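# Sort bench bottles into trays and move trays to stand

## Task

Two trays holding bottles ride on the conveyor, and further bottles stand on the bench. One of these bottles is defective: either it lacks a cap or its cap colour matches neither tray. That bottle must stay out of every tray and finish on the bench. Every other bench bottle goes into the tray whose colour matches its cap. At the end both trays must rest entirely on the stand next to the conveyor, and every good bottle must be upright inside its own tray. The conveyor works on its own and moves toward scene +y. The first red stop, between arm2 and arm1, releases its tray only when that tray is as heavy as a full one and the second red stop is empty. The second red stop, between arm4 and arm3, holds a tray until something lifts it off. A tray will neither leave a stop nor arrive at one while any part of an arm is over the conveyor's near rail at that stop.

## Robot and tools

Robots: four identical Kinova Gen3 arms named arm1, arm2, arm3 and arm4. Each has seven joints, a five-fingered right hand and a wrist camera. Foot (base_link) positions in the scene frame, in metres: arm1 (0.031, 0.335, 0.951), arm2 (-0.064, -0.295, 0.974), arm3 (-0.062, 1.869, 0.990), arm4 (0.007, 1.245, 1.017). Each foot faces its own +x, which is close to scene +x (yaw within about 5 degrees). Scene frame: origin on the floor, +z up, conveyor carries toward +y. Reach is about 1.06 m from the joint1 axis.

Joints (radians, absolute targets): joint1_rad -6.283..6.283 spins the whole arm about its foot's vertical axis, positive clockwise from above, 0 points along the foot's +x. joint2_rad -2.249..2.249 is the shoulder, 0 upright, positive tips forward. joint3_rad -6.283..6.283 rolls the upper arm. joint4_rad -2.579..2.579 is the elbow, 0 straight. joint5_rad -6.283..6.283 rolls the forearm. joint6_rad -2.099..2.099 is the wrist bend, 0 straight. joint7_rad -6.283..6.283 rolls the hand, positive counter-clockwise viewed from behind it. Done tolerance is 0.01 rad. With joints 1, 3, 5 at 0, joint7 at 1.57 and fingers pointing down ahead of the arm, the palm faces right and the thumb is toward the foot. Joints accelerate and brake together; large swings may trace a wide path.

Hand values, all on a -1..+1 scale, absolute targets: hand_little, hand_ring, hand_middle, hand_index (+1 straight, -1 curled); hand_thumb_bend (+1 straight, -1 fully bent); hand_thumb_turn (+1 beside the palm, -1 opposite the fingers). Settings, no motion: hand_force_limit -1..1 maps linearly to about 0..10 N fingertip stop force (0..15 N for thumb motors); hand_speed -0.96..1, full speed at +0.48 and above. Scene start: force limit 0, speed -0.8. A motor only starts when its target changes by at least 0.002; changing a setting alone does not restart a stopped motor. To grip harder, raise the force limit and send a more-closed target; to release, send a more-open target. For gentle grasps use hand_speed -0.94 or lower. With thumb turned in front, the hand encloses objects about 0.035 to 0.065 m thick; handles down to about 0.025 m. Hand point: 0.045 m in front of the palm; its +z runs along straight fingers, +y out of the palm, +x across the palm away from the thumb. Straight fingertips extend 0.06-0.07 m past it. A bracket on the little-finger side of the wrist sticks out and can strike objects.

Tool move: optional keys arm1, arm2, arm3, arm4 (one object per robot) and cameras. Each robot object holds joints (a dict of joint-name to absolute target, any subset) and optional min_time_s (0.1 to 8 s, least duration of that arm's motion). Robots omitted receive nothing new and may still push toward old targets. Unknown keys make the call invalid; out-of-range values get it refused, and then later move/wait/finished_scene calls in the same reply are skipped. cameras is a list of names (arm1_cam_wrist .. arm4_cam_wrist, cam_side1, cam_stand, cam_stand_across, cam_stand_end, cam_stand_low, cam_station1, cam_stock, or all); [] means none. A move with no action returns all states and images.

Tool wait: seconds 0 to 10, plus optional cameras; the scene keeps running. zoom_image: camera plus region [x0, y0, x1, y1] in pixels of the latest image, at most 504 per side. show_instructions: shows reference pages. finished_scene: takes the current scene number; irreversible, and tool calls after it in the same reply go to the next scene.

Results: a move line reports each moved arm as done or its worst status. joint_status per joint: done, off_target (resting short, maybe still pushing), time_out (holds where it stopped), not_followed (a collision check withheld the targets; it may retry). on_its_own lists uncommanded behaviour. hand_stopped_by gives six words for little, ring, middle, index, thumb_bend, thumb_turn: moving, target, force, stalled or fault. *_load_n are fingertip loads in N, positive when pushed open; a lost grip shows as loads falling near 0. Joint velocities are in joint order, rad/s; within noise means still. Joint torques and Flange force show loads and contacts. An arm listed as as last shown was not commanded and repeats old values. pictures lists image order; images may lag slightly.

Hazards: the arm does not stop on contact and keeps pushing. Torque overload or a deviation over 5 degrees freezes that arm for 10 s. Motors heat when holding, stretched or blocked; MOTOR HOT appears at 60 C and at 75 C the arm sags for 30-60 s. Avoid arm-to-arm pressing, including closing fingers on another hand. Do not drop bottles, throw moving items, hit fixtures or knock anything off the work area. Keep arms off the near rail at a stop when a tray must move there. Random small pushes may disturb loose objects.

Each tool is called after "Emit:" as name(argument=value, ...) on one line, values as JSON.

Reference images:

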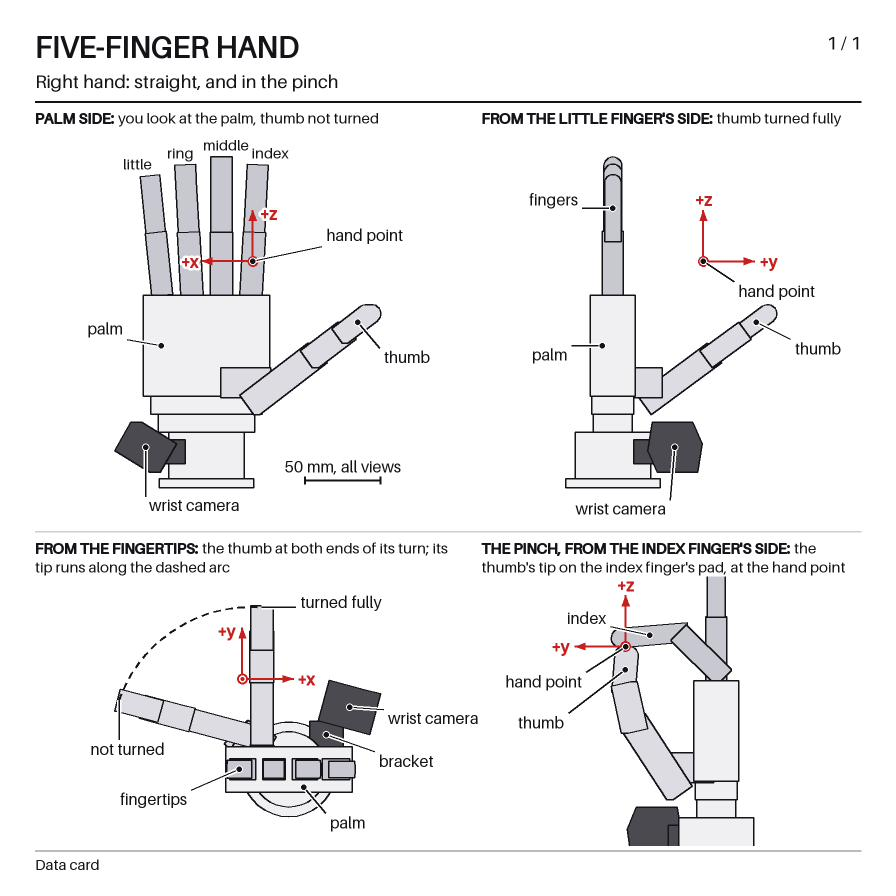

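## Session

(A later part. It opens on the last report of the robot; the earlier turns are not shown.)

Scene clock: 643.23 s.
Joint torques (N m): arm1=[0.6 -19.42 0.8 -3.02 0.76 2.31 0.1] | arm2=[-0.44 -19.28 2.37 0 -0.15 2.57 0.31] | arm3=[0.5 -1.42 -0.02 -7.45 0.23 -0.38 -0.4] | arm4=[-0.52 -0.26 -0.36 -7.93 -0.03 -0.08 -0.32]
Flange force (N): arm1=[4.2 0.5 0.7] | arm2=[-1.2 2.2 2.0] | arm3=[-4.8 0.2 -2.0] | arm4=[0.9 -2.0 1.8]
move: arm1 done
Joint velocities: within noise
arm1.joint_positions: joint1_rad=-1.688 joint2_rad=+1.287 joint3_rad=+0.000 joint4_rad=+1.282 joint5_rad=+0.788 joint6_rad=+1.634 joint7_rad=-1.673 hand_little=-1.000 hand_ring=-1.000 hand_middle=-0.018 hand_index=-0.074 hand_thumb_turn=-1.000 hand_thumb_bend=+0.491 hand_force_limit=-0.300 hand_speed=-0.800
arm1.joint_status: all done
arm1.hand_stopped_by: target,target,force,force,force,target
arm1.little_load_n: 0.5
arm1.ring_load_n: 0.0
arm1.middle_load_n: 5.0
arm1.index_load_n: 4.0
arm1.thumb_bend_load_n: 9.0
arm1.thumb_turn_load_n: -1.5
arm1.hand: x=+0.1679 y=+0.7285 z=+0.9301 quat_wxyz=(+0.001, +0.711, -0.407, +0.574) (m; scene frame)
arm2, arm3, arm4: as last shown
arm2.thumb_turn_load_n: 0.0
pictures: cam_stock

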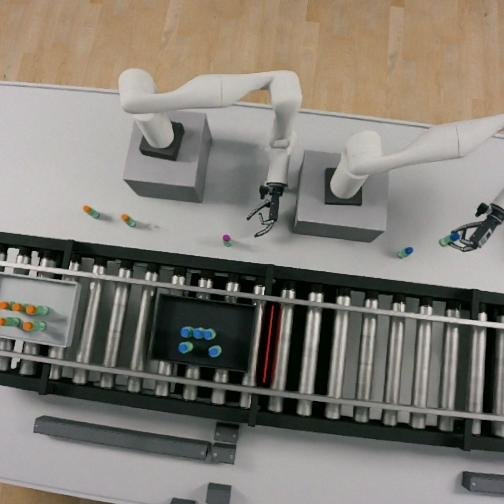

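Emit:
move(arm1={"joints": {"joint1_rad": 0.3167, "joint2_rad": 0.6351, "joint4_rad": 2.1534, "joint5_rad": 2.7896, "joint6_rad": 0.9, "joint7_rad": -1.9649}, "min_time_s": 5}, cameras=["cam_stock", "cam_station1", "cam_side1"])

Emit:
zoom_image(camera="cam_stock", region=[150, 270, 290, 400])

Emit:
zoom_image(camera="cam_side1", region=[140, 160, 320, 310])

Scene clock: 657.43 s.
Joint torques (N m): arm1=[37.53 -23.91 38.34 -6.34 18.57 7.47 -2.08] | arm2=[-0.48 -19.26 2.34 0.06 -0.17 2.57 0.33] | arm3=[0.48 -1.37 -0.07 -7.42 0.21 -0.38 -0.42] | arm4=[-0.45 -0.4 -0.25 -7.9 -0.01 -0.08 -0.31]
Flange force (N): arm1=[5.2 56.7 -70.7] | arm2=[-1.3 2.0 2.1] | arm3=[-4.9 -0.1 -2.0] | arm4=[0.8 -1.5 1.6]
Flange force when the fault began (N): arm1=[6.1 83.7 -112.3]
move: arm1 torque_fault
TORQUE FAULT: arm1's joint1_rad strayed more than 5 degrees from its planned motion. arm1 stopped for 10 seconds, dropped its targets and accepts commands again: back off and push less far. The stop added 9.7 s to the call and to motion_time.
TORQUE WARNING: arm1's joint1_rad reached its warning level (56.7 N m).
Joint velocities: within noise
arm1.joint_positions: joint1_rad=-1.464 joint2_rad=+1.184 joint3_rad=-0.008 joint4_rad=+1.420 joint5_rad=+1.017 joint6_rad=+1.516 joint7_rad=-1.718 hand_little=-1.000 hand_ring=-1.000 hand_middle=-0.018 hand_index=-0.077 hand_thumb_turn=-1.000 hand_thumb_bend=+0.492 hand_force_limit=-0.300 hand_speed=-0.800
arm1.joint_status: joint1_rad torque_fault (moved +0.224 of +2.005); joint2_rad torque_fault (moved -0.102 of -0.652); joint4_rad torque_fault (moved +0.138 of +0.872); joint5_rad torque_fault (moved +0.229 of +2.002); joint6_rad torque_fault (moved -0.118 of -0.734); joint7_rad torque_fault (moved -0.046 of -0.292)
arm1.hand_stopped_by: target,target,force,force,force,target
arm1.little_load_n: 0.0
arm1.ring_load_n: 0.0
arm1.middle_load_n: 5.5
arm1.index_load_n: -13.5
arm1.thumb_bend_load_n: 8.5
arm1.thumb_turn_load_n: 0.0
arm1.hand: x=+0.3033 y=+0.7252 z=+0.9618 quat_wxyz=(-0.039, +0.696, -0.428, +0.575) (m; scene frame)
arm2.joint_positions: joint1_rad=-1.946 joint2_rad=+1.796 joint3_rad=+0.000 joint4_rad=+1.322 joint5_rad=+1.287 joint6_rad=+1.438 joint7_rad=-1.548 hand_little=-1.000 hand_ring=+0.250 hand_middle=+0.250 hand_index=+0.250 hand_thumb_turn=-1.000 hand_thumb_bend=+0.650 hand_force_limit=-0.300 hand_speed=-0.800
arm2.joint_status: not commanded
arm2.hand_stopped_by: target,target,target,target,target,target
arm2.little_load_n: 0.0
arm2.ring_load_n: 0.0
arm2.middle_load_n: 0.0
arm2.index_load_n: 0.0
arm2.thumb_bend_load_n: 0.0
arm2.thumb_turn_load_n: 0.0
arm2.hand: x=+0.1574 y=+0.0538 z=+0.7749 quat_wxyz=(-0.001, +0.756, -0.001, +0.654) (m; scene frame)
arm3, arm4: as last shown
pictures: cam_side1, cam_station1, cam_stock

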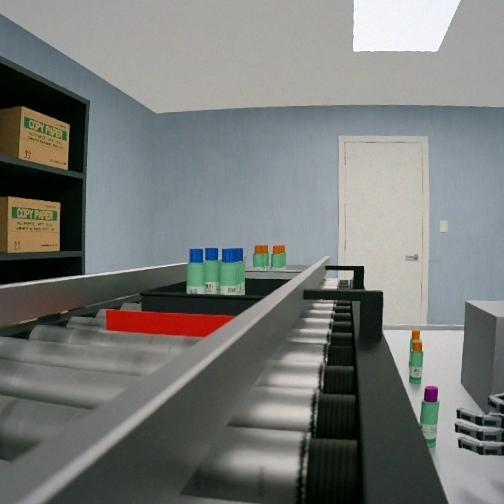

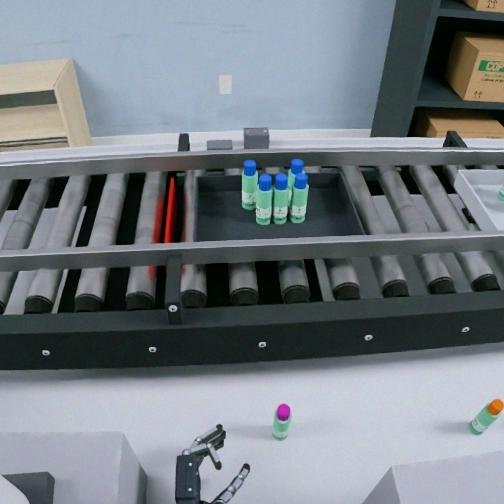

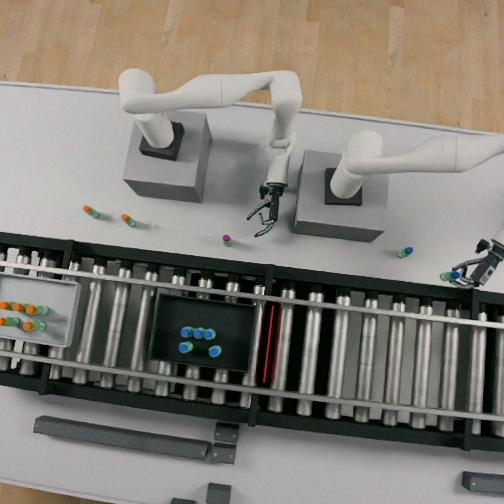

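Scaled by 3.600 from the camera's 504x504 image, which has a finer 720x720 frame.

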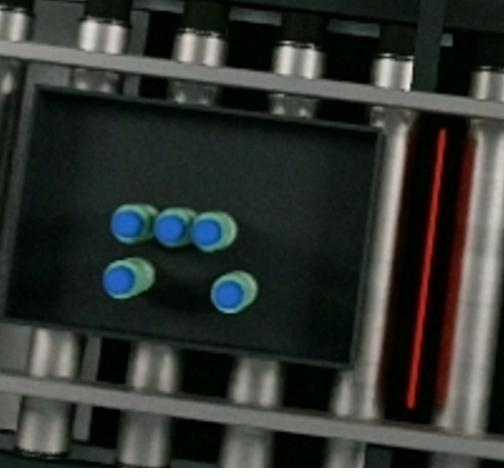

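Scaled by 2.800 from the camera's 504x504 image, which has a finer 720x720 frame.

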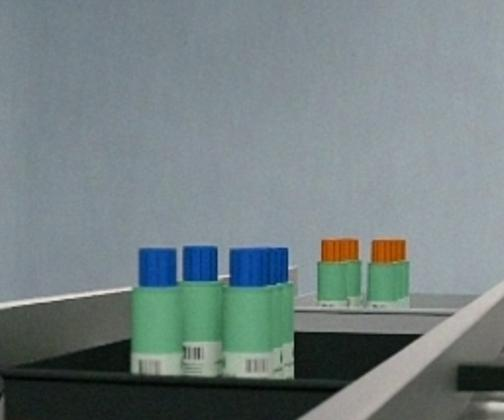

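Emit:
move(arm1={"joints": {"joint1_rad": -1.6884, "joint2_rad": 1.2, "joint3_rad": 0, "joint4_rad": 1.2819, "joint5_rad": 0.7876, "joint6_rad": 1.6337, "joint7_rad": -1.6726}, "min_time_s": 3}, cameras=["cam_stock"])

Emit:
zoom_image(camera="cam_stock", region=[380, 190, 504, 300])

Scene clock: 665.60 s.
Joint torques (N m): arm1=[0.64 -19.54 0.76 -3.71 0.89 2.18 0.11] | arm2=[-0.47 -19.26 2.35 0.04 -0.19 2.58 0.32] | arm3=[0.53 -1.41 -0.02 -7.36 0.22 -0.33 -0.4] | arm4=[-0.43 -0.31 -0.4 -7.86 -0.01 -0.06 -0.28]
Flange force (N): arm1=[4.4 0.7 0.7] | arm2=[-1.2 2.0 2.1] | arm3=[-5.0 0.2 -2.2] | arm4=[0.7 -1.9 1.5]
move: arm1 done
Joint velocities: within noise
arm1.joint_positions: joint1_rad=-1.688 joint2_rad=+1.200 joint3_rad=+0.000 joint4_rad=+1.282 joint5_rad=+0.788 joint6_rad=+1.634 joint7_rad=-1.673 hand_little=-1.000 hand_ring=-1.000 hand_middle=-0.018 hand_index=-0.077 hand_thumb_turn=-1.000 hand_thumb_bend=+0.492 hand_force_limit=-0.300 hand_speed=-0.800
arm1.joint_status: all done
arm1.hand_stopped_by: target,target,force,target,force,target
arm1.little_load_n: 0.0
arm1.ring_load_n: 0.0
arm1.middle_load_n: 7.0
arm1.index_load_n: 0.0
arm1.thumb_bend_load_n: 7.0
arm1.thumb_turn_load_n: 1.5
arm1.hand: x=+0.1633 y=+0.7529 z=+0.9624 quat_wxyz=(-0.025, +0.715, -0.431, +0.550) (m; scene frame)
arm2, arm3, arm4: as last shown
arm3.index_load_n: 0.5
pictures: cam_stock

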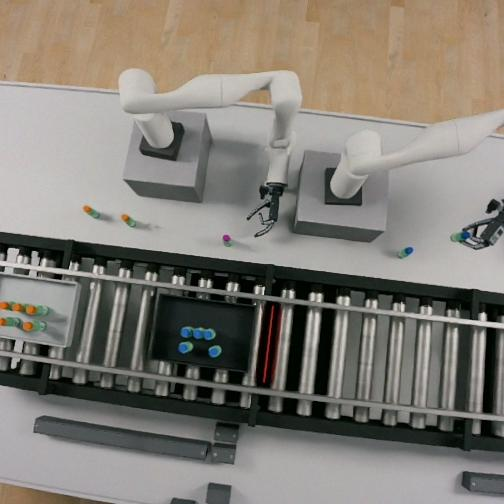

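Scaled by 4.065 from the camera's 504x504 image, which has a finer 720x720 frame.

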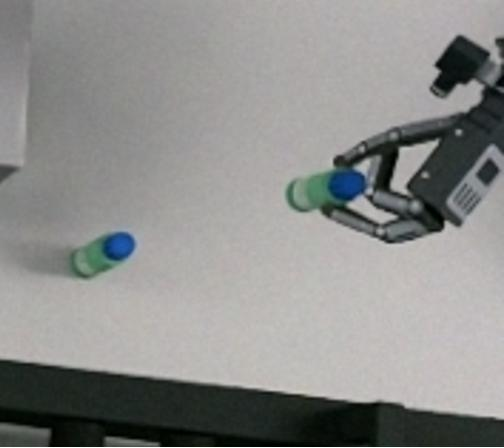

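Emit:
move(arm1={"joints": {"hand_index": -0.35, "hand_speed": -0.9, "hand_force_limit": -0.3}}, cameras=["cam_stock"])

Emit:
zoom_image(camera="cam_stock", region=[430, 210, 504, 280])

Scene clock: 669.90 s.
Joint torques (N m): arm1=[0.66 -19.54 0.72 -3.72 0.87 2.17 0.09] | arm2=[-0.45 -19.25 2.35 -0.01 -0.17 2.58 0.34] | arm3=[0.53 -1.43 0.02 -7.43 0.23 -0.34 -0.4] | arm4=[-0.55 -0.36 -0.31 -7.99 0.02 -0.07 -0.22]
Flange force (N): arm1=[4.4 0.7 0.7] | arm2=[-1.1 2.2 2.1] | arm3=[-4.9 0.3 -1.9] | arm4=[1.0 -1.4 2.0]
move: arm1 off_target
Joint velocities: within noise
arm1.joint_positions: joint1_rad=-1.688 joint2_rad=+1.200 joint3_rad=+0.000 joint4_rad=+1.282 joint5_rad=+0.788 joint6_rad=+1.634 joint7_rad=-1.673 hand_little=-1.000 hand_ring=-1.000 hand_middle=-0.018 hand_index=-0.111 hand_thumb_turn=-1.000 hand_thumb_bend=+0.492 hand_force_limit=-0.300 hand_speed=-0.900
arm1.joint_status: hand_index off_target (ended at -0.111, target -0.350); the others done
arm1.hand_stopped_by: target,target,force,force,force,target
arm1.little_load_n: 0.0
arm1.ring_load_n: 0.0
arm1.middle_load_n: 4.5
arm1.index_load_n: 4.0
arm1.thumb_bend_load_n: 9.5
arm1.thumb_turn_load_n: -0.5
arm1.hand: x=+0.1633 y=+0.7529 z=+0.9624 quat_wxyz=(-0.025, +0.715, -0.431, +0.550) (m; scene frame)
arm2, arm3, arm4: as last shown
arm3.index_load_n: 0.0
arm3.thumb_bend_load_n: -0.5
pictures: cam_stock

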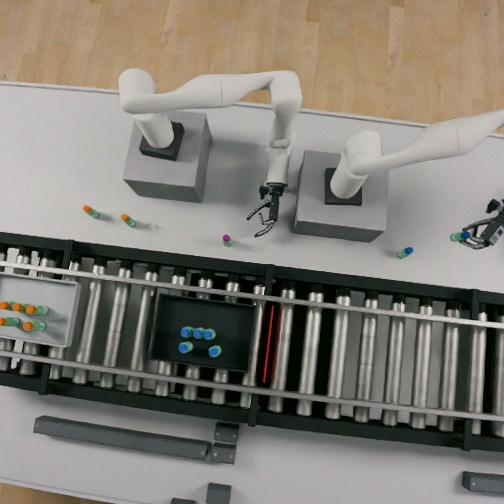

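Scaled by 6.811 from the camera's 504x504 image, which has a finer 720x720 frame.

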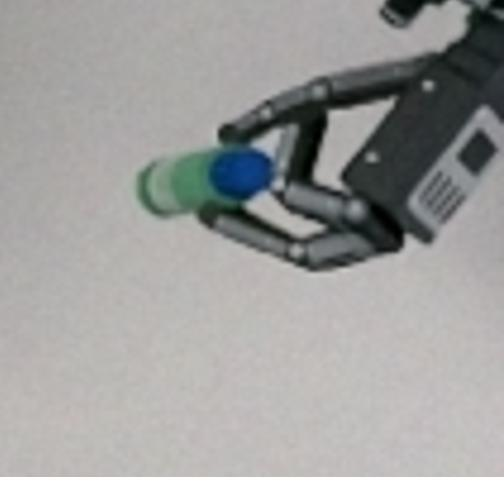

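Emit:
move(arm1={"joints": {"joint1_rad": -1.6884, "joint2_rad": 0.816, "joint4_rad": 1.3051, "joint5_rad": 0.8609, "joint6_rad": 1.9406, "joint7_rad": -1.3374}, "min_time_s": 3})

Emit:
move(arm1={"joints": {"joint1_rad": 0.3167, "joint2_rad": 0.6351, "joint4_rad": 2.1534, "joint5_rad": 2.7896, "joint6_rad": 0.9, "joint7_rad": -1.9649}, "min_time_s": 5}, cameras=["cam_stock", "cam_station1", "cam_side1"])

Emit:
zoom_image(camera="cam_stock", region=[150, 270, 290, 400])

Emit:
zoom_image(camera="cam_side1", region=[140, 120, 340, 320])

Scene clock: 678.73 s.
Joint torques (N m): arm1=[0.67 -17.49 0.25 -5.58 1.3 1.83 0.09] | arm2=[-0.5 -19.25 2.37 0.02 -0.16 2.58 0.31] | arm3=[0.52 -1.41 -0.03 -7.41 0.21 -0.34 -0.4] | arm4=[-0.46 -0.33 -0.37 -7.92 0 -0.07 -0.32]
Flange force (N): arm1=[3.6 2.0 1.5] | arm2=[-1.1 2.1 2.1] | arm3=[-4.9 0.1 -2.0] | arm4=[0.7 -2.0 1.7]
move: arm1 done
Joint velocities: within noise
arm1.joint_positions: joint1_rad=-1.688 joint2_rad=+0.816 joint3_rad=+0.000 joint4_rad=+1.305 joint5_rad=+0.861 joint6_rad=+1.941 joint7_rad=-1.337 hand_little=-1.000 hand_ring=-1.000 hand_middle=-0.018 hand_index=-0.111 hand_thumb_turn=-1.000 hand_thumb_bend=+0.492 hand_force_limit=-0.300 hand_speed=-0.900
arm1.joint_status: all done
arm1.hand_stopped_by: target,target,force,force,force,target
arm1.little_load_n: 0.0
arm1.ring_load_n: 0.0
arm1.middle_load_n: 4.5
arm1.index_load_n: 4.0
arm1.thumb_bend_load_n: 9.5
arm1.thumb_turn_load_n: -0.5
arm1.hand: x=+0.1713 y=+0.7271 z=+1.2002 quat_wxyz=(+0.001, +0.711, -0.407, +0.574) (m; scene frame)
arm2, arm3, arm4: as last shown
arm2.thumb_turn_load_n: 0.5
arm3.thumb_bend_load_n: 0.0
pictures: none

Scene clock: 684.07 s.
Joint torques (N m): arm1=[0.86 -14.98 -0.58 -5.38 0.06 2.49 0.14] | arm2=[-0.48 -19.25 2.36 0 -0.18 2.58 0.3] | arm3=[0.53 -1.46 -0.04 -7.45 0.21 -0.35 -0.42] | arm4=[-0.52 -0.37 -0.29 -7.95 -0.04 -0.12 -0.3]
Flange force (N): arm1=[2.1 -2.4 -3.6] | arm2=[-1.1 2.1 2.1] | arm3=[-5.0 0.1 -1.9] | arm4=[0.9 -1.7 1.7]
move: arm1 done
Joint velocities: within noise
arm1.joint_positions: joint1_rad=+0.317 joint2_rad=+0.635 joint3_rad=+0.000 joint4_rad=+2.153 joint5_rad=+2.790 joint6_rad=+0.900 joint7_rad=-1.965 hand_little=-1.000 hand_ring=-1.000 hand_middle=-0.018 hand_index=-0.111 hand_thumb_turn=-1.000 hand_thumb_bend=+0.492 hand_force_limit=-0.300 hand_speed=-0.900
arm1.joint_status: all done
arm1.hand_stopped_by: target,target,force,force,force,target
arm1.little_load_n: 0.0
arm1.ring_load_n: 0.0
arm1.middle_load_n: 4.0
arm1.index_load_n: 4.5
arm1.thumb_bend_load_n: 9.5
arm1.thumb_turn_load_n: -0.5
arm1.hand: x=+0.6053 y=+0.0542 z=+1.1112 quat_wxyz=(+0.001, +0.711, -0.407, +0.574) (m; scene frame)
arm2, arm3, arm4: as last shown
arm2.index_load_n: 0.5
arm2.thumb_turn_load_n: 0.0
pictures: cam_side1, cam_station1, cam_stock

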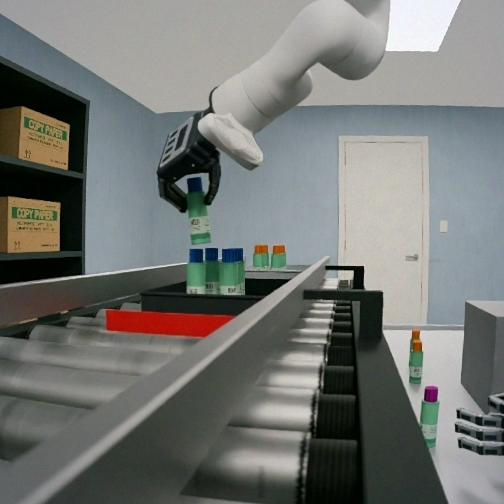

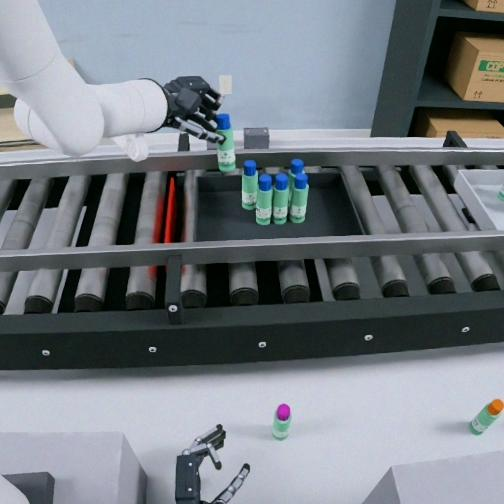

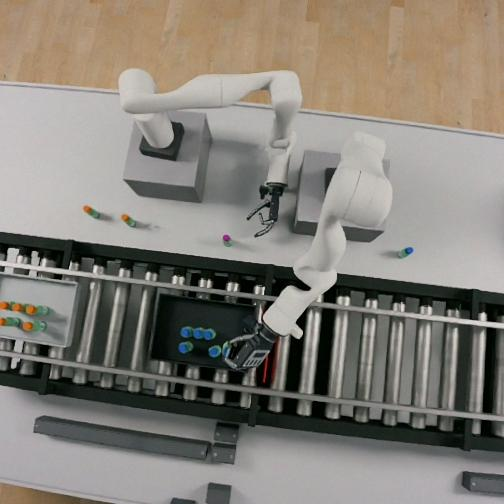

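Scaled by 3.600 from the camera's 504x504 image, which has a finer 720x720 frame.

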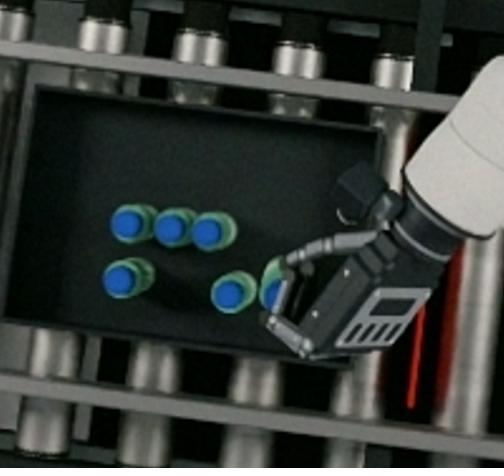

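Scaled by 2.520 from the camera's 504x504 image, which has a finer 720x720 frame.

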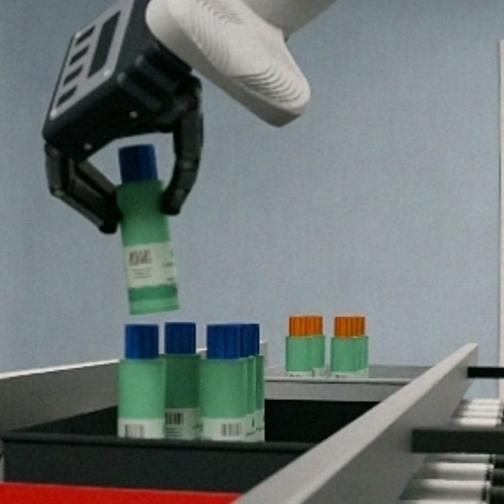

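Emit:
move(arm1={"joints": {"joint1_rad": 0.3036, "joint2_rad": 0.9243, "joint4_rad": 2.1534, "joint5_rad": 2.8311, "joint6_rad": 1.1746, "joint7_rad": -2.0709}, "min_time_s": 4}, cameras=["cam_stock", "cam_station1", "cam_side1"])

Emit:
zoom_image(camera="cam_stock", region=[150, 270, 290, 400])

Emit:
zoom_image(camera="cam_side1", region=[140, 160, 300, 320])

Scene clock: 700.07 s.
Joint torques (N m): arm1=[0.84 -16.52 -0.33 -2.99 -0.16 2.5 0.11] | arm2=[-0.49 -19.23 2.37 0.01 -0.15 2.58 0.3] | arm3=[0.5 -1.46 -0.06 -7.41 0.19 -0.39 -0.42] | arm4=[-0.48 -0.4 -0.35 -8.06 0.03 -0.13 -0.3]
Flange force (N): arm1=[3.0 -2.1 -2.2] | arm2=[-1.1 2.1 2.1] | arm3=[-5.0 0.0 -2.2] | arm4=[0.9 -1.8 2.0]
move: arm1 done
Joint velocities: within noise
arm1.joint_positions: joint1_rad=+0.304 joint2_rad=+0.924 joint3_rad=+0.000 joint4_rad=+2.153 joint5_rad=+2.831 joint6_rad=+1.175 joint7_rad=-2.071 hand_little=-1.000 hand_ring=-1.000 hand_middle=-0.018 hand_index=-0.111 hand_thumb_turn=-1.000 hand_thumb_bend=+0.492 hand_force_limit=-0.300 hand_speed=-0.900
arm1.joint_status: all done
arm1.hand_stopped_by: target,target,force,force,force,target
arm1.little_load_n: 0.0
arm1.ring_load_n: 0.0
arm1.middle_load_n: 4.0
arm1.index_load_n: 4.5
arm1.thumb_bend_load_n: 9.5
arm1.thumb_turn_load_n: -1.0
arm1.hand: x=+0.6030 y=+0.0597 z=+1.0072 quat_wxyz=(+0.001, +0.711, -0.407, +0.574) (m; scene frame)
arm2, arm3, arm4: as last shown
arm2.index_load_n: 0.0
arm2.thumb_turn_load_n: 0.5
pictures: cam_side1, cam_station1, cam_stock

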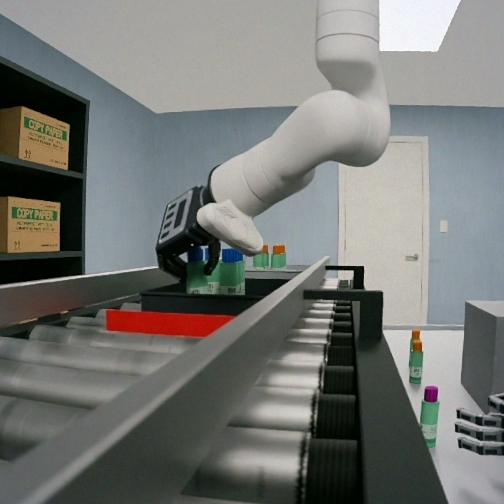

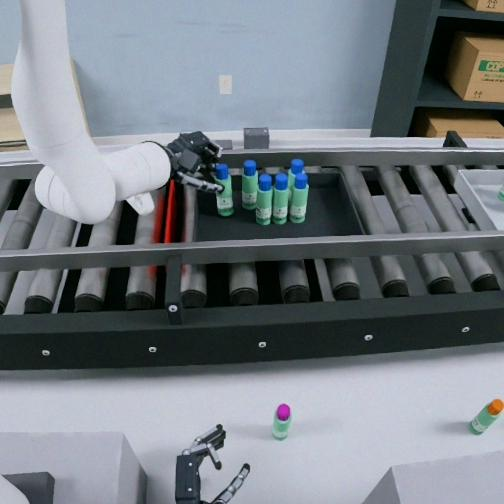

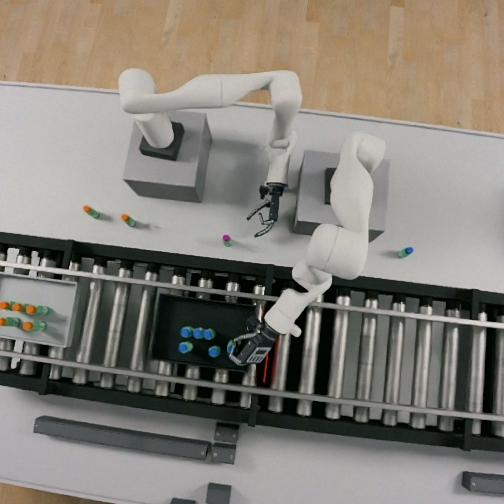

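Scaled by 3.600 from the camera's 504x504 image, which has a finer 720x720 frame.

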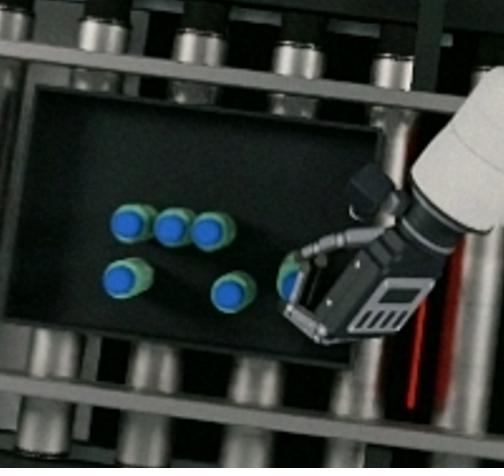

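Scaled by 3.150 from the camera's 504x504 image, which has a finer 720x720 frame.

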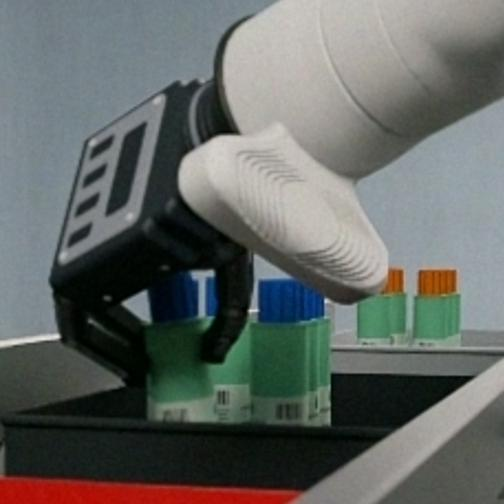

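Emit:
move(arm1={"joints": {"joint2_rad": 0.941, "joint5_rad": 2.8335, "joint6_rad": 1.1904, "joint7_rad": -2.077}, "min_time_s": 1})

Emit:
move(arm1={"joints": {"joint2_rad": 0.9493, "joint5_rad": 2.8347, "joint6_rad": 1.1983, "joint7_rad": -2.08}, "min_time_s": 1}, cameras=["cam_side1"])

Emit:
zoom_image(camera="cam_side1", region=[140, 160, 300, 320])

Scene clock: 704.30 s.
Joint torques (N m): arm1=[0.79 -12.54 -1.16 -1.34 -0.16 0.64 -0.23] | arm2=[-0.47 -19.22 2.38 -0.01 -0.19 2.58 0.32] | arm3=[0.52 -1.44 0.02 -7.41 0.22 -0.34 -0.4] | arm4=[-0.33 -0.41 -0.38 -7.9 0.02 -0.05 -0.3]
Flange force (N): arm1=[8.5 -5.1 -5.0] | arm2=[-1.0 2.2 2.1] | arm3=[-4.9 0.3 -2.0] | arm4=[0.6 -1.9 1.7]
move: arm1 done
Joint velocities: within noise
arm1.joint_positions: joint1_rad=+0.304 joint2_rad=+0.941 joint3_rad=+0.000 joint4_rad=+2.153 joint5_rad=+2.833 joint6_rad=+1.190 joint7_rad=-2.077 hand_little=-1.000 hand_ring=-1.000 hand_middle=-0.018 hand_index=-0.111 hand_thumb_turn=-1.000 hand_thumb_bend=+0.492 hand_force_limit=-0.300 hand_speed=-0.900
arm1.joint_status: all done
arm1.hand_stopped_by: target,target,force,force,force,target
arm1.little_load_n: 0.0
arm1.ring_load_n: 0.0
arm1.middle_load_n: 5.0
arm1.index_load_n: 2.0
arm1.thumb_bend_load_n: 8.0
arm1.thumb_turn_load_n: -3.0
arm1.hand: x=+0.6020 y=+0.0601 z=+1.0012 quat_wxyz=(+0.001, +0.711, -0.407, +0.574) (m; scene frame)
arm2: as last shown
arm2.thumb_turn_load_n: 0.0
arm3.joint_positions: joint1_rad=+0.316 joint2_rad=-0.437 joint3_rad=-0.098 joint4_rad=+1.530 joint5_rad=-0.004 joint6_rad=+1.935 joint7_rad=-2.029 hand_little=+1.000 hand_ring=+1.000 hand_middle=+1.000 hand_index=+1.000 hand_thumb_turn=+1.000 hand_thumb_bend=+1.000 hand_force_limit=+0.000 hand_speed=-0.800
arm3.joint_status: not commanded
arm3.hand_stopped_by: target,target,target,target,target,target
arm3.little_load_n: 0.0
arm3.ring_load_n: 0.0
arm3.middle_load_n: 0.0
arm3.index_load_n: 0.0
arm3.thumb_bend_load_n: 0.0
arm3.thumb_turn_load_n: 0.0
arm3.hand: x=+0.1252 y=+1.8348 z=+1.4864 quat_wxyz=(-0.059, -0.376, -0.925, +0.015) (m; scene frame)
arm4.joint_positions: joint1_rad=+0.900 joint2_rad=-0.372 joint3_rad=+0.000 joint4_rad=+1.600 joint5_rad=+0.000 joint6_rad=+1.950 joint7_rad=-1.900 hand_little=+1.000 hand_ring=+1.000 hand_middle=+1.000 hand_index=+1.000 hand_thumb_turn=+1.000 hand_thumb_bend=+1.000 hand_force_limit=+0.000 hand_speed=-0.800
arm4.joint_status: not commanded
arm4.hand_stopped_by: target,target,target,target,target,target
arm4.little_load_n: 0.0
arm4.ring_load_n: 0.0
arm4.middle_load_n: 0.0
arm4.index_load_n: 0.0
arm4.thumb_bend_load_n: 0.0
arm4.thumb_turn_load_n: 0.0
arm4.hand: x=+0.1482 y=+1.1303 z=+1.4752 quat_wxyz=(+0.018, -0.537, -0.844, -0.005) (m; scene frame)
pictures: none

Scene clock: 705.60 s.
Joint torques (N m): arm1=[0.66 -13.14 -1.24 -1.62 -0.06 0.89 -0.23] | arm2=[-0.51 -19.27 2.37 -0.01 -0.18 2.57 0.3] | arm3=[0.49 -1.42 0.01 -7.45 0.22 -0.34 -0.41] | arm4=[-0.42 -0.31 -0.3 -7.91 0.05 -0.1 -0.33]
Flange force (N): arm1=[7.9 -4.4 -4.9] | arm2=[-1.1 2.1 2.2] | arm3=[-4.9 0.2 -1.8] | arm4=[0.9 -1.7 1.6]
move: arm1 done
Joint velocities: within noise
arm1.joint_positions: joint1_rad=+0.304 joint2_rad=+0.949 joint3_rad=+0.000 joint4_rad=+2.153 joint5_rad=+2.835 joint6_rad=+1.198 joint7_rad=-2.080 hand_little=-1.000 hand_ring=-1.000 hand_middle=-0.018 hand_index=-0.111 hand_thumb_turn=-1.000 hand_thumb_bend=+0.492 hand_force_limit=-0.300 hand_speed=-0.900
arm1.joint_status: all done
arm1.hand_stopped_by: target,target,force,force,force,target
arm1.little_load_n: 0.5
arm1.ring_load_n: 0.0
arm1.middle_load_n: 6.0
arm1.index_load_n: 0.5
arm1.thumb_bend_load_n: 6.5
arm1.thumb_turn_load_n: -2.5
arm1.hand: x=+0.6014 y=+0.0603 z=+0.9983 quat_wxyz=(+0.001, +0.711, -0.407, +0.574) (m; scene frame)
arm2, arm3, arm4: as last shown
pictures: cam_side1

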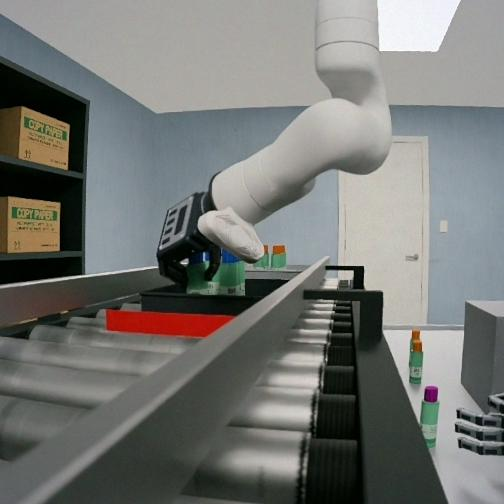

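Scaled by 3.150 from the camera's 504x504 image, which has a finer 720x720 frame.

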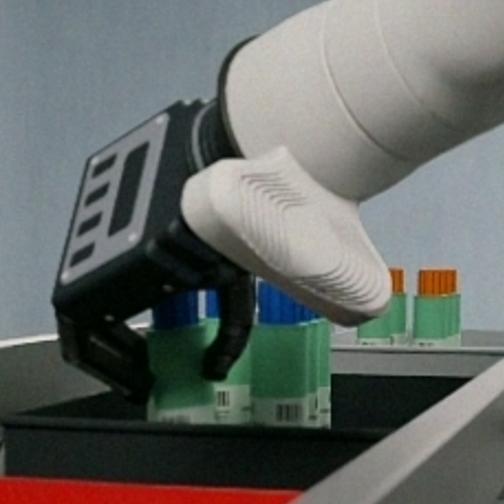

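Emit:
move(arm1={"joints": {"hand_index": 0.2, "hand_middle": 0.2, "hand_thumb_bend": 0.68, "hand_speed": -0.8}}, cameras=["cam_side1", "cam_station1"])

Emit:
zoom_image(camera="cam_side1", region=[140, 160, 300, 320])

Emit:
zoom_image(camera="cam_station1", region=[160, 120, 360, 260])

Scene clock: 711.43 s.
Joint torques (N m): arm1=[0.85 -16.11 -0.42 -2.62 -0.2 2.28 0.08] | arm2=[-0.46 -19.25 2.41 -0.02 -0.17 2.57 0.3] | arm3=[0.56 -1.41 -0.03 -7.48 0.21 -0.35 -0.39] | arm4=[-0.42 -0.36 -0.23 -7.93 -0.08 -0.07 -0.26]
Flange force (N): arm1=[3.8 -2.4 -2.4] | arm2=[-1.1 2.2 2.0] | arm3=[-4.8 0.1 -1.7] | arm4=[0.9 -1.4 1.8]
move: arm1 done
Joint velocities: within noise
arm1.joint_positions: joint1_rad=+0.304 joint2_rad=+0.949 joint3_rad=+0.000 joint4_rad=+2.153 joint5_rad=+2.835 joint6_rad=+1.198 joint7_rad=-2.080 hand_little=-1.000 hand_ring=-1.000 hand_middle=+0.200 hand_index=+0.200 hand_thumb_turn=-1.000 hand_thumb_bend=+0.680 hand_force_limit=-0.300 hand_speed=-0.800
arm1.joint_status: all done
arm1.hand_stopped_by: target,target,target,target,target,target
arm1.little_load_n: 0.0
arm1.ring_load_n: 0.0
arm1.middle_load_n: 0.0
arm1.index_load_n: 0.0
arm1.thumb_bend_load_n: 0.0
arm1.thumb_turn_load_n: 0.0
arm1.hand: x=+0.6014 y=+0.0603 z=+0.9983 quat_wxyz=(+0.001, +0.711, -0.407, +0.574) (m; scene frame)
arm2.joint_positions: joint1_rad=-1.946 joint2_rad=+1.796 joint3_rad=+0.000 joint4_rad=+1.322 joint5_rad=+1.287 joint6_rad=+1.438 joint7_rad=-1.548 hand_little=-1.000 hand_ring=+0.250 hand_middle=+0.250 hand_index=+0.250 hand_thumb_turn=-1.000 hand_thumb_bend=+0.650 hand_force_limit=-0.300 hand_speed=-0.800
arm2.joint_status: not commanded
arm2.hand_stopped_by: target,target,target,target,target,target
arm2.little_load_n: 0.0
arm2.ring_load_n: 0.0
arm2.middle_load_n: 0.0
arm2.index_load_n: 0.0
arm2.thumb_bend_load_n: 0.0
arm2.thumb_turn_load_n: 0.5
arm2.hand: x=+0.1574 y=+0.0538 z=+0.7749 quat_wxyz=(-0.001, +0.756, -0.001, +0.654) (m; scene frame)
arm3, arm4: as last shown
arm3.thumb_bend_load_n: -0.5
pictures: cam_side1, cam_station1

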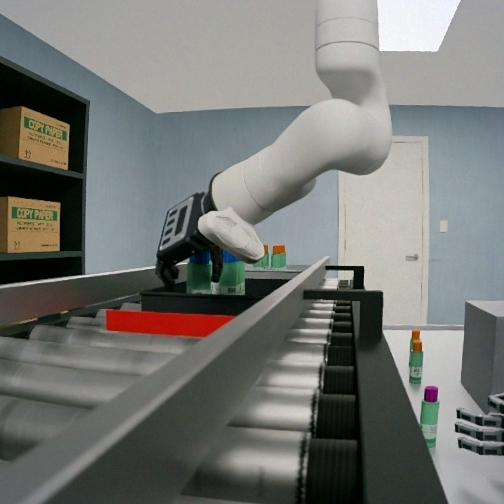

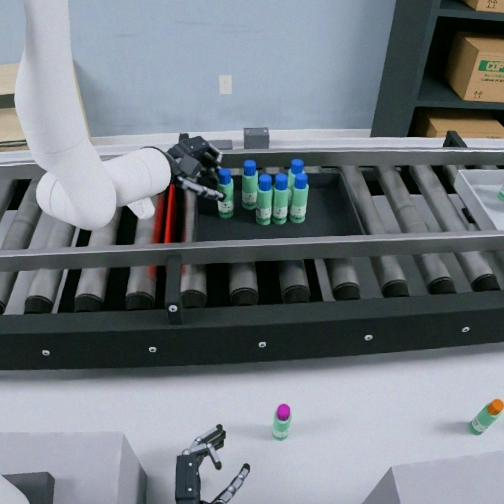

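Scaled by 3.150 from the camera's 504x504 image, which has a finer 720x720 frame.

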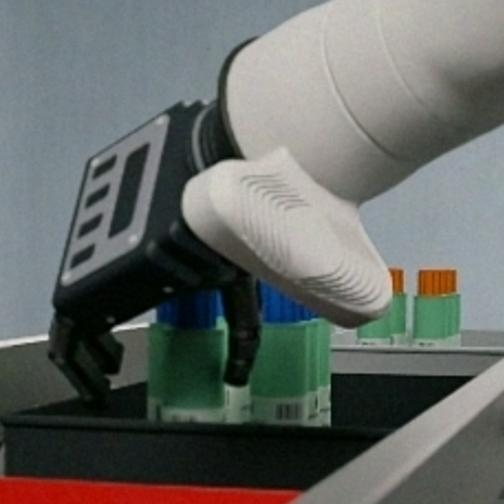

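Scaled by 2.520 from the camera's 504x504 image, which has a finer 720x720 frame.

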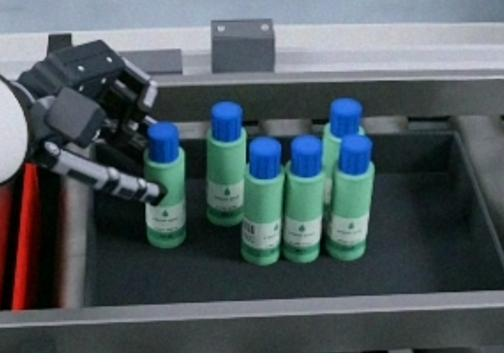

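Emit:
move(arm1={"joints": {"joint1_rad": 0.0922, "joint2_rad": 0.7634, "joint4_rad": 2.214, "joint5_rad": 2.5912, "joint6_rad": 1.094, "joint7_rad": -2.001}, "min_time_s": 2.5}, cameras=["cam_station1", "cam_side1"])

Emit:
move(arm1={"joints": {"joint1_rad": -1.6884, "joint2_rad": 0.816, "joint4_rad": 1.3051, "joint5_rad": 0.8609, "joint6_rad": 1.9406, "joint7_rad": -1.3374}, "min_time_s": 3.5})

Emit:
move(arm1={"joints": {"joint1_rad": -1.6553, "joint2_rad": 1.474, "joint4_rad": 1.2788, "joint5_rad": 0.8179, "joint6_rad": 1.4946, "joint7_rad": -1.7942}, "min_time_s": 3}, cameras=["cam_stock", "cam_station1"])

Emit:
zoom_image(camera="cam_stock", region=[380, 190, 504, 300])

Emit:
zoom_image(camera="cam_stock", region=[150, 270, 290, 400])

Scene clock: 726.50 s.
Joint torques (N m): arm1=[0.83 -14.64 -0.24 -3.43 -0.04 2.26 0.09] | arm2=[-0.51 -19.25 2.37 0.04 -0.18 2.6 0.31] | arm3=[0.48 -1.44 0.01 -7.46 0.23 -0.37 -0.42] | arm4=[-0.44 -0.36 -0.31 -7.96 -0.04 -0.13 -0.28]
Flange force (N): arm1=[3.7 -2.2 -3.2] | arm2=[-1.2 2.0 2.2] | arm3=[-4.8 0.2 -1.9] | arm4=[0.9 -1.7 1.7]
move: arm1 done
Joint velocities: within noise
arm1.joint_positions: joint1_rad=+0.092 joint2_rad=+0.763 joint3_rad=+0.000 joint4_rad=+2.214 joint5_rad=+2.591 joint6_rad=+1.094 joint7_rad=-2.001 hand_little=-1.000 hand_ring=-1.000 hand_middle=+0.200 hand_index=+0.200 hand_thumb_turn=-1.000 hand_thumb_bend=+0.680 hand_force_limit=-0.300 hand_speed=-0.800
arm1.joint_status: all done
arm1.hand_stopped_by: target,target,target,target,target,target
arm1.little_load_n: 0.0
arm1.ring_load_n: 0.0
arm1.middle_load_n: 0.0
arm1.index_load_n: 0.0
arm1.thumb_bend_load_n: 0.0
arm1.thumb_turn_load_n: 0.0
arm1.hand: x=+0.6036 y=+0.1336 z=+1.0617 quat_wxyz=(+0.001, +0.711, -0.407, +0.574) (m; scene frame)
arm2, arm3, arm4: as last shown
arm2.thumb_turn_load_n: 0.0
pictures: cam_side1, cam_station1

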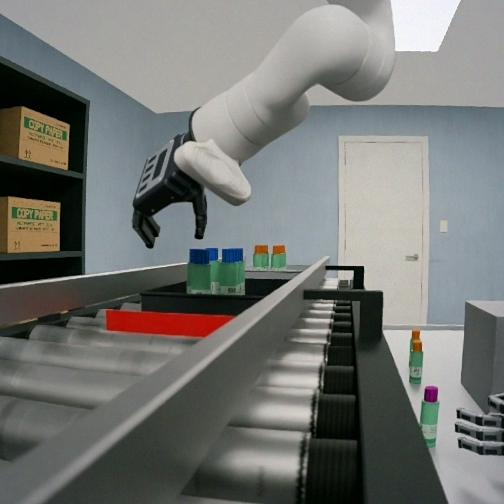

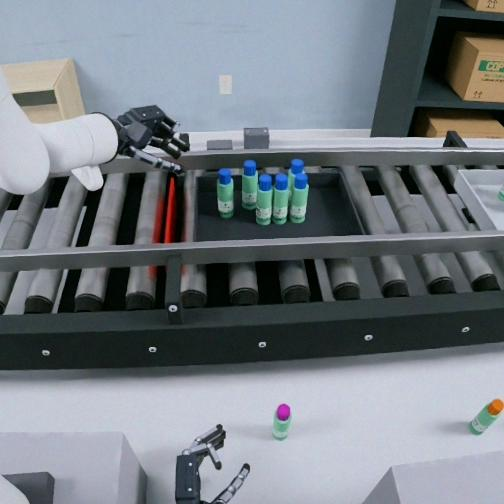

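Scene clock: 730.33 s.
Joint torques (N m): arm1=[0.65 -17.25 0.18 -5.54 1.2 1.66 0.07] | arm2=[-0.46 -19.24 2.38 0.07 -0.17 2.59 0.3] | arm3=[0.53 -1.44 0.04 -7.42 0.23 -0.33 -0.41] | arm4=[-0.48 -0.29 -0.3 -7.9 0 -0.04 -0.29]
Flange force (N): arm1=[4.2 1.7 1.2] | arm2=[-1.3 1.9 2.1] | arm3=[-4.9 0.4 -1.9] | arm4=[0.9 -1.7 1.8]
move: arm1 done
Joint velocities: within noise
arm1.joint_positions: joint1_rad=-1.688 joint2_rad=+0.816 joint3_rad=+0.000 joint4_rad=+1.305 joint5_rad=+0.861 joint6_rad=+1.941 joint7_rad=-1.337 hand_little=-1.000 hand_ring=-1.000 hand_middle=+0.200 hand_index=+0.200 hand_thumb_turn=-1.000 hand_thumb_bend=+0.680 hand_force_limit=-0.300 hand_speed=-0.800
arm1.joint_status: all done
arm1.hand_stopped_by: target,target,target,target,target,target
arm1.little_load_n: 0.0
arm1.ring_load_n: 0.0
arm1.middle_load_n: 0.0
arm1.index_load_n: 0.0
arm1.thumb_bend_load_n: 0.0
arm1.thumb_turn_load_n: 0.5
arm1.hand: x=+0.1713 y=+0.7272 z=+1.2002 quat_wxyz=(+0.001, +0.711, -0.407, +0.574) (m; scene frame)
arm2, arm3, arm4: as last shown
arm2.index_load_n: -0.5
arm3.thumb_bend_load_n: 0.0
pictures: none

Scene clock: 733.67 s.
Joint torques (N m): arm1=[0.63 -18.59 0.81 -1.83 0.42 2.17 0.07] | arm2=[-0.48 -19.26 2.36 -0.01 -0.18 2.59 0.31] | arm3=[0.58 -1.4 -0.02 -7.46 0.23 -0.36 -0.4] | arm4=[-0.38 -0.43 -0.34 -7.9 0.01 -0.05 -0.34]
Flange force (N): arm1=[5.0 -0.4 0.0] | arm2=[-1.1 2.2 2.2] | arm3=[-4.8 0.1 -1.8] | arm4=[0.5 -1.8 1.7]
move: arm1 done
Joint velocities: within noise
arm1.joint_positions: joint1_rad=-1.655 joint2_rad=+1.474 joint3_rad=+0.000 joint4_rad=+1.279 joint5_rad=+0.818 joint6_rad=+1.495 joint7_rad=-1.794 hand_little=-1.000 hand_ring=-1.000 hand_middle=+0.200 hand_index=+0.200 hand_thumb_turn=-1.000 hand_thumb_bend=+0.680 hand_force_limit=-0.300 hand_speed=-0.800
arm1.joint_status: all done
arm1.hand_stopped_by: target,target,target,target,target,target
arm1.little_load_n: 0.0
arm1.ring_load_n: 0.0
arm1.middle_load_n: 0.0
arm1.index_load_n: 0.0
arm1.thumb_bend_load_n: 0.0
arm1.thumb_turn_load_n: 0.0
arm1.hand: x=+0.1916 y=+0.6959 z=+0.8256 quat_wxyz=(+0.001, +0.711, -0.407, +0.574) (m; scene frame)
arm2, arm3, arm4: as last shown
arm2.index_load_n: 0.0
arm3.little_load_n: 0.5
arm3.thumb_bend_load_n: -0.5
arm3.thumb_turn_load_n: -0.5
pictures: cam_station1, cam_stock

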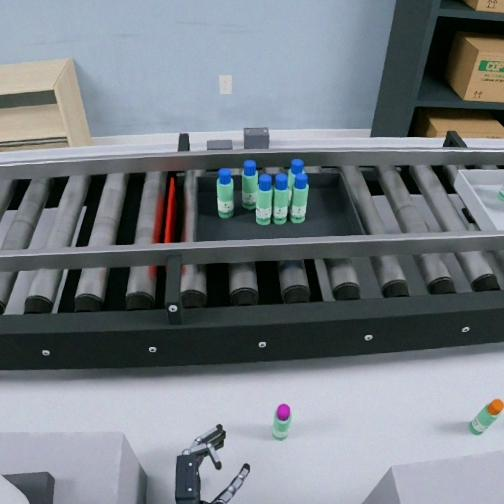

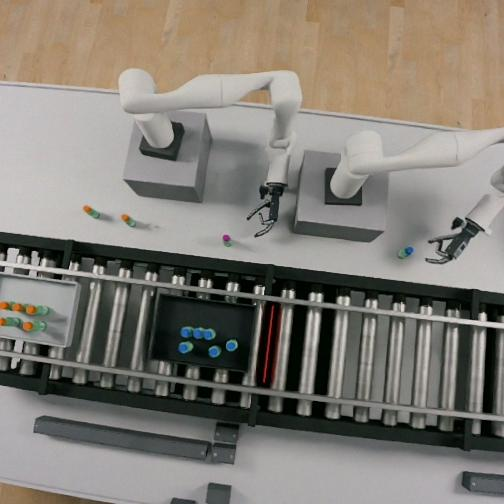

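Scaled by 4.065 from the camera's 504x504 image, which has a finer 720x720 frame.

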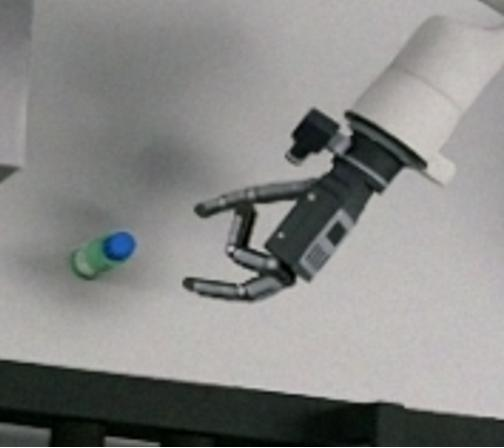

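Scaled by 3.600 from the camera's 504x504 image, which has a finer 720x720 frame.

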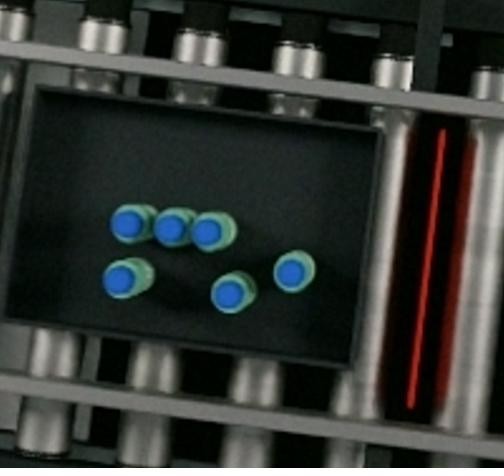

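Emit:
move(arm1={"joints": {"joint1_rad": -1.6712, "joint2_rad": 1.5393, "joint4_rad": 1.4257, "joint5_rad": 0.826, "joint6_rad": 1.353, "joint7_rad": -1.9542}, "min_time_s": 3}, cameras=["cam_stock"])

Emit:
zoom_image(camera="cam_stock", region=[380, 190, 504, 300])

Scene clock: 743.23 s.
Joint torques (N m): arm1=[0.66 -17.06 0.82 -0.18 0.08 2.25 0.06] | arm2=[-0.48 -19.26 2.38 -0.01 -0.16 2.58 0.29] | arm3=[0.52 -1.42 -0.05 -7.47 0.22 -0.37 -0.4] | arm4=[-0.46 -0.37 -0.25 -7.94 0 -0.05 -0.31]
Flange force (N): arm1=[4.7 -1.0 -0.3] | arm2=[-1.1 2.1 2.1] | arm3=[-4.9 0.0 -1.8] | arm4=[0.8 -1.5 1.8]
move: arm1 done
Joint velocities: within noise
arm1.joint_positions: joint1_rad=-1.671 joint2_rad=+1.539 joint3_rad=+0.000 joint4_rad=+1.426 joint5_rad=+0.826 joint6_rad=+1.353 joint7_rad=-1.954 hand_little=-1.000 hand_ring=-1.000 hand_middle=+0.200 hand_index=+0.200 hand_thumb_turn=-1.000 hand_thumb_bend=+0.680 hand_force_limit=-0.300 hand_speed=-0.800
arm1.joint_status: all done
arm1.hand_stopped_by: target,target,target,target,target,target
arm1.little_load_n: 0.0
arm1.ring_load_n: 0.0
arm1.middle_load_n: 0.0
arm1.index_load_n: 0.0
arm1.thumb_bend_load_n: 0.0
arm1.thumb_turn_load_n: 0.5
arm1.hand: x=+0.1940 y=+0.6338 z=+0.7792 quat_wxyz=(+0.001, +0.711, -0.407, +0.574) (m; scene frame)
arm2, arm3, arm4: as last shown
arm2.index_load_n: -0.5
arm3.little_load_n: 0.0
arm3.thumb_bend_load_n: 0.0
pictures: cam_stock

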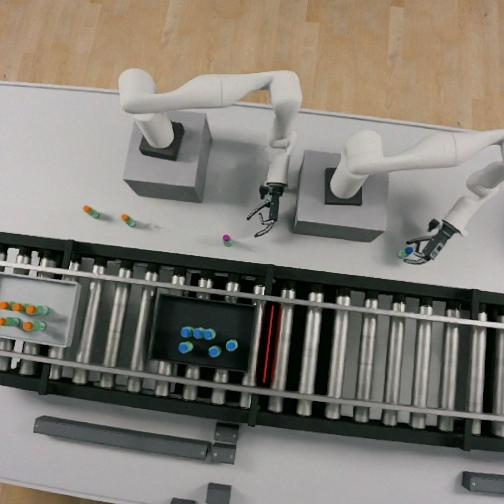

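Scaled by 4.065 from the camera's 504x504 image, which has a finer 720x720 frame.

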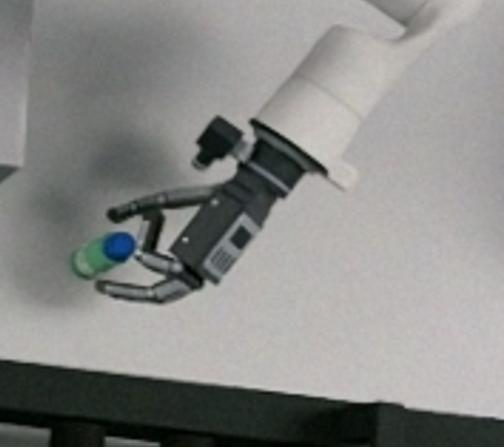

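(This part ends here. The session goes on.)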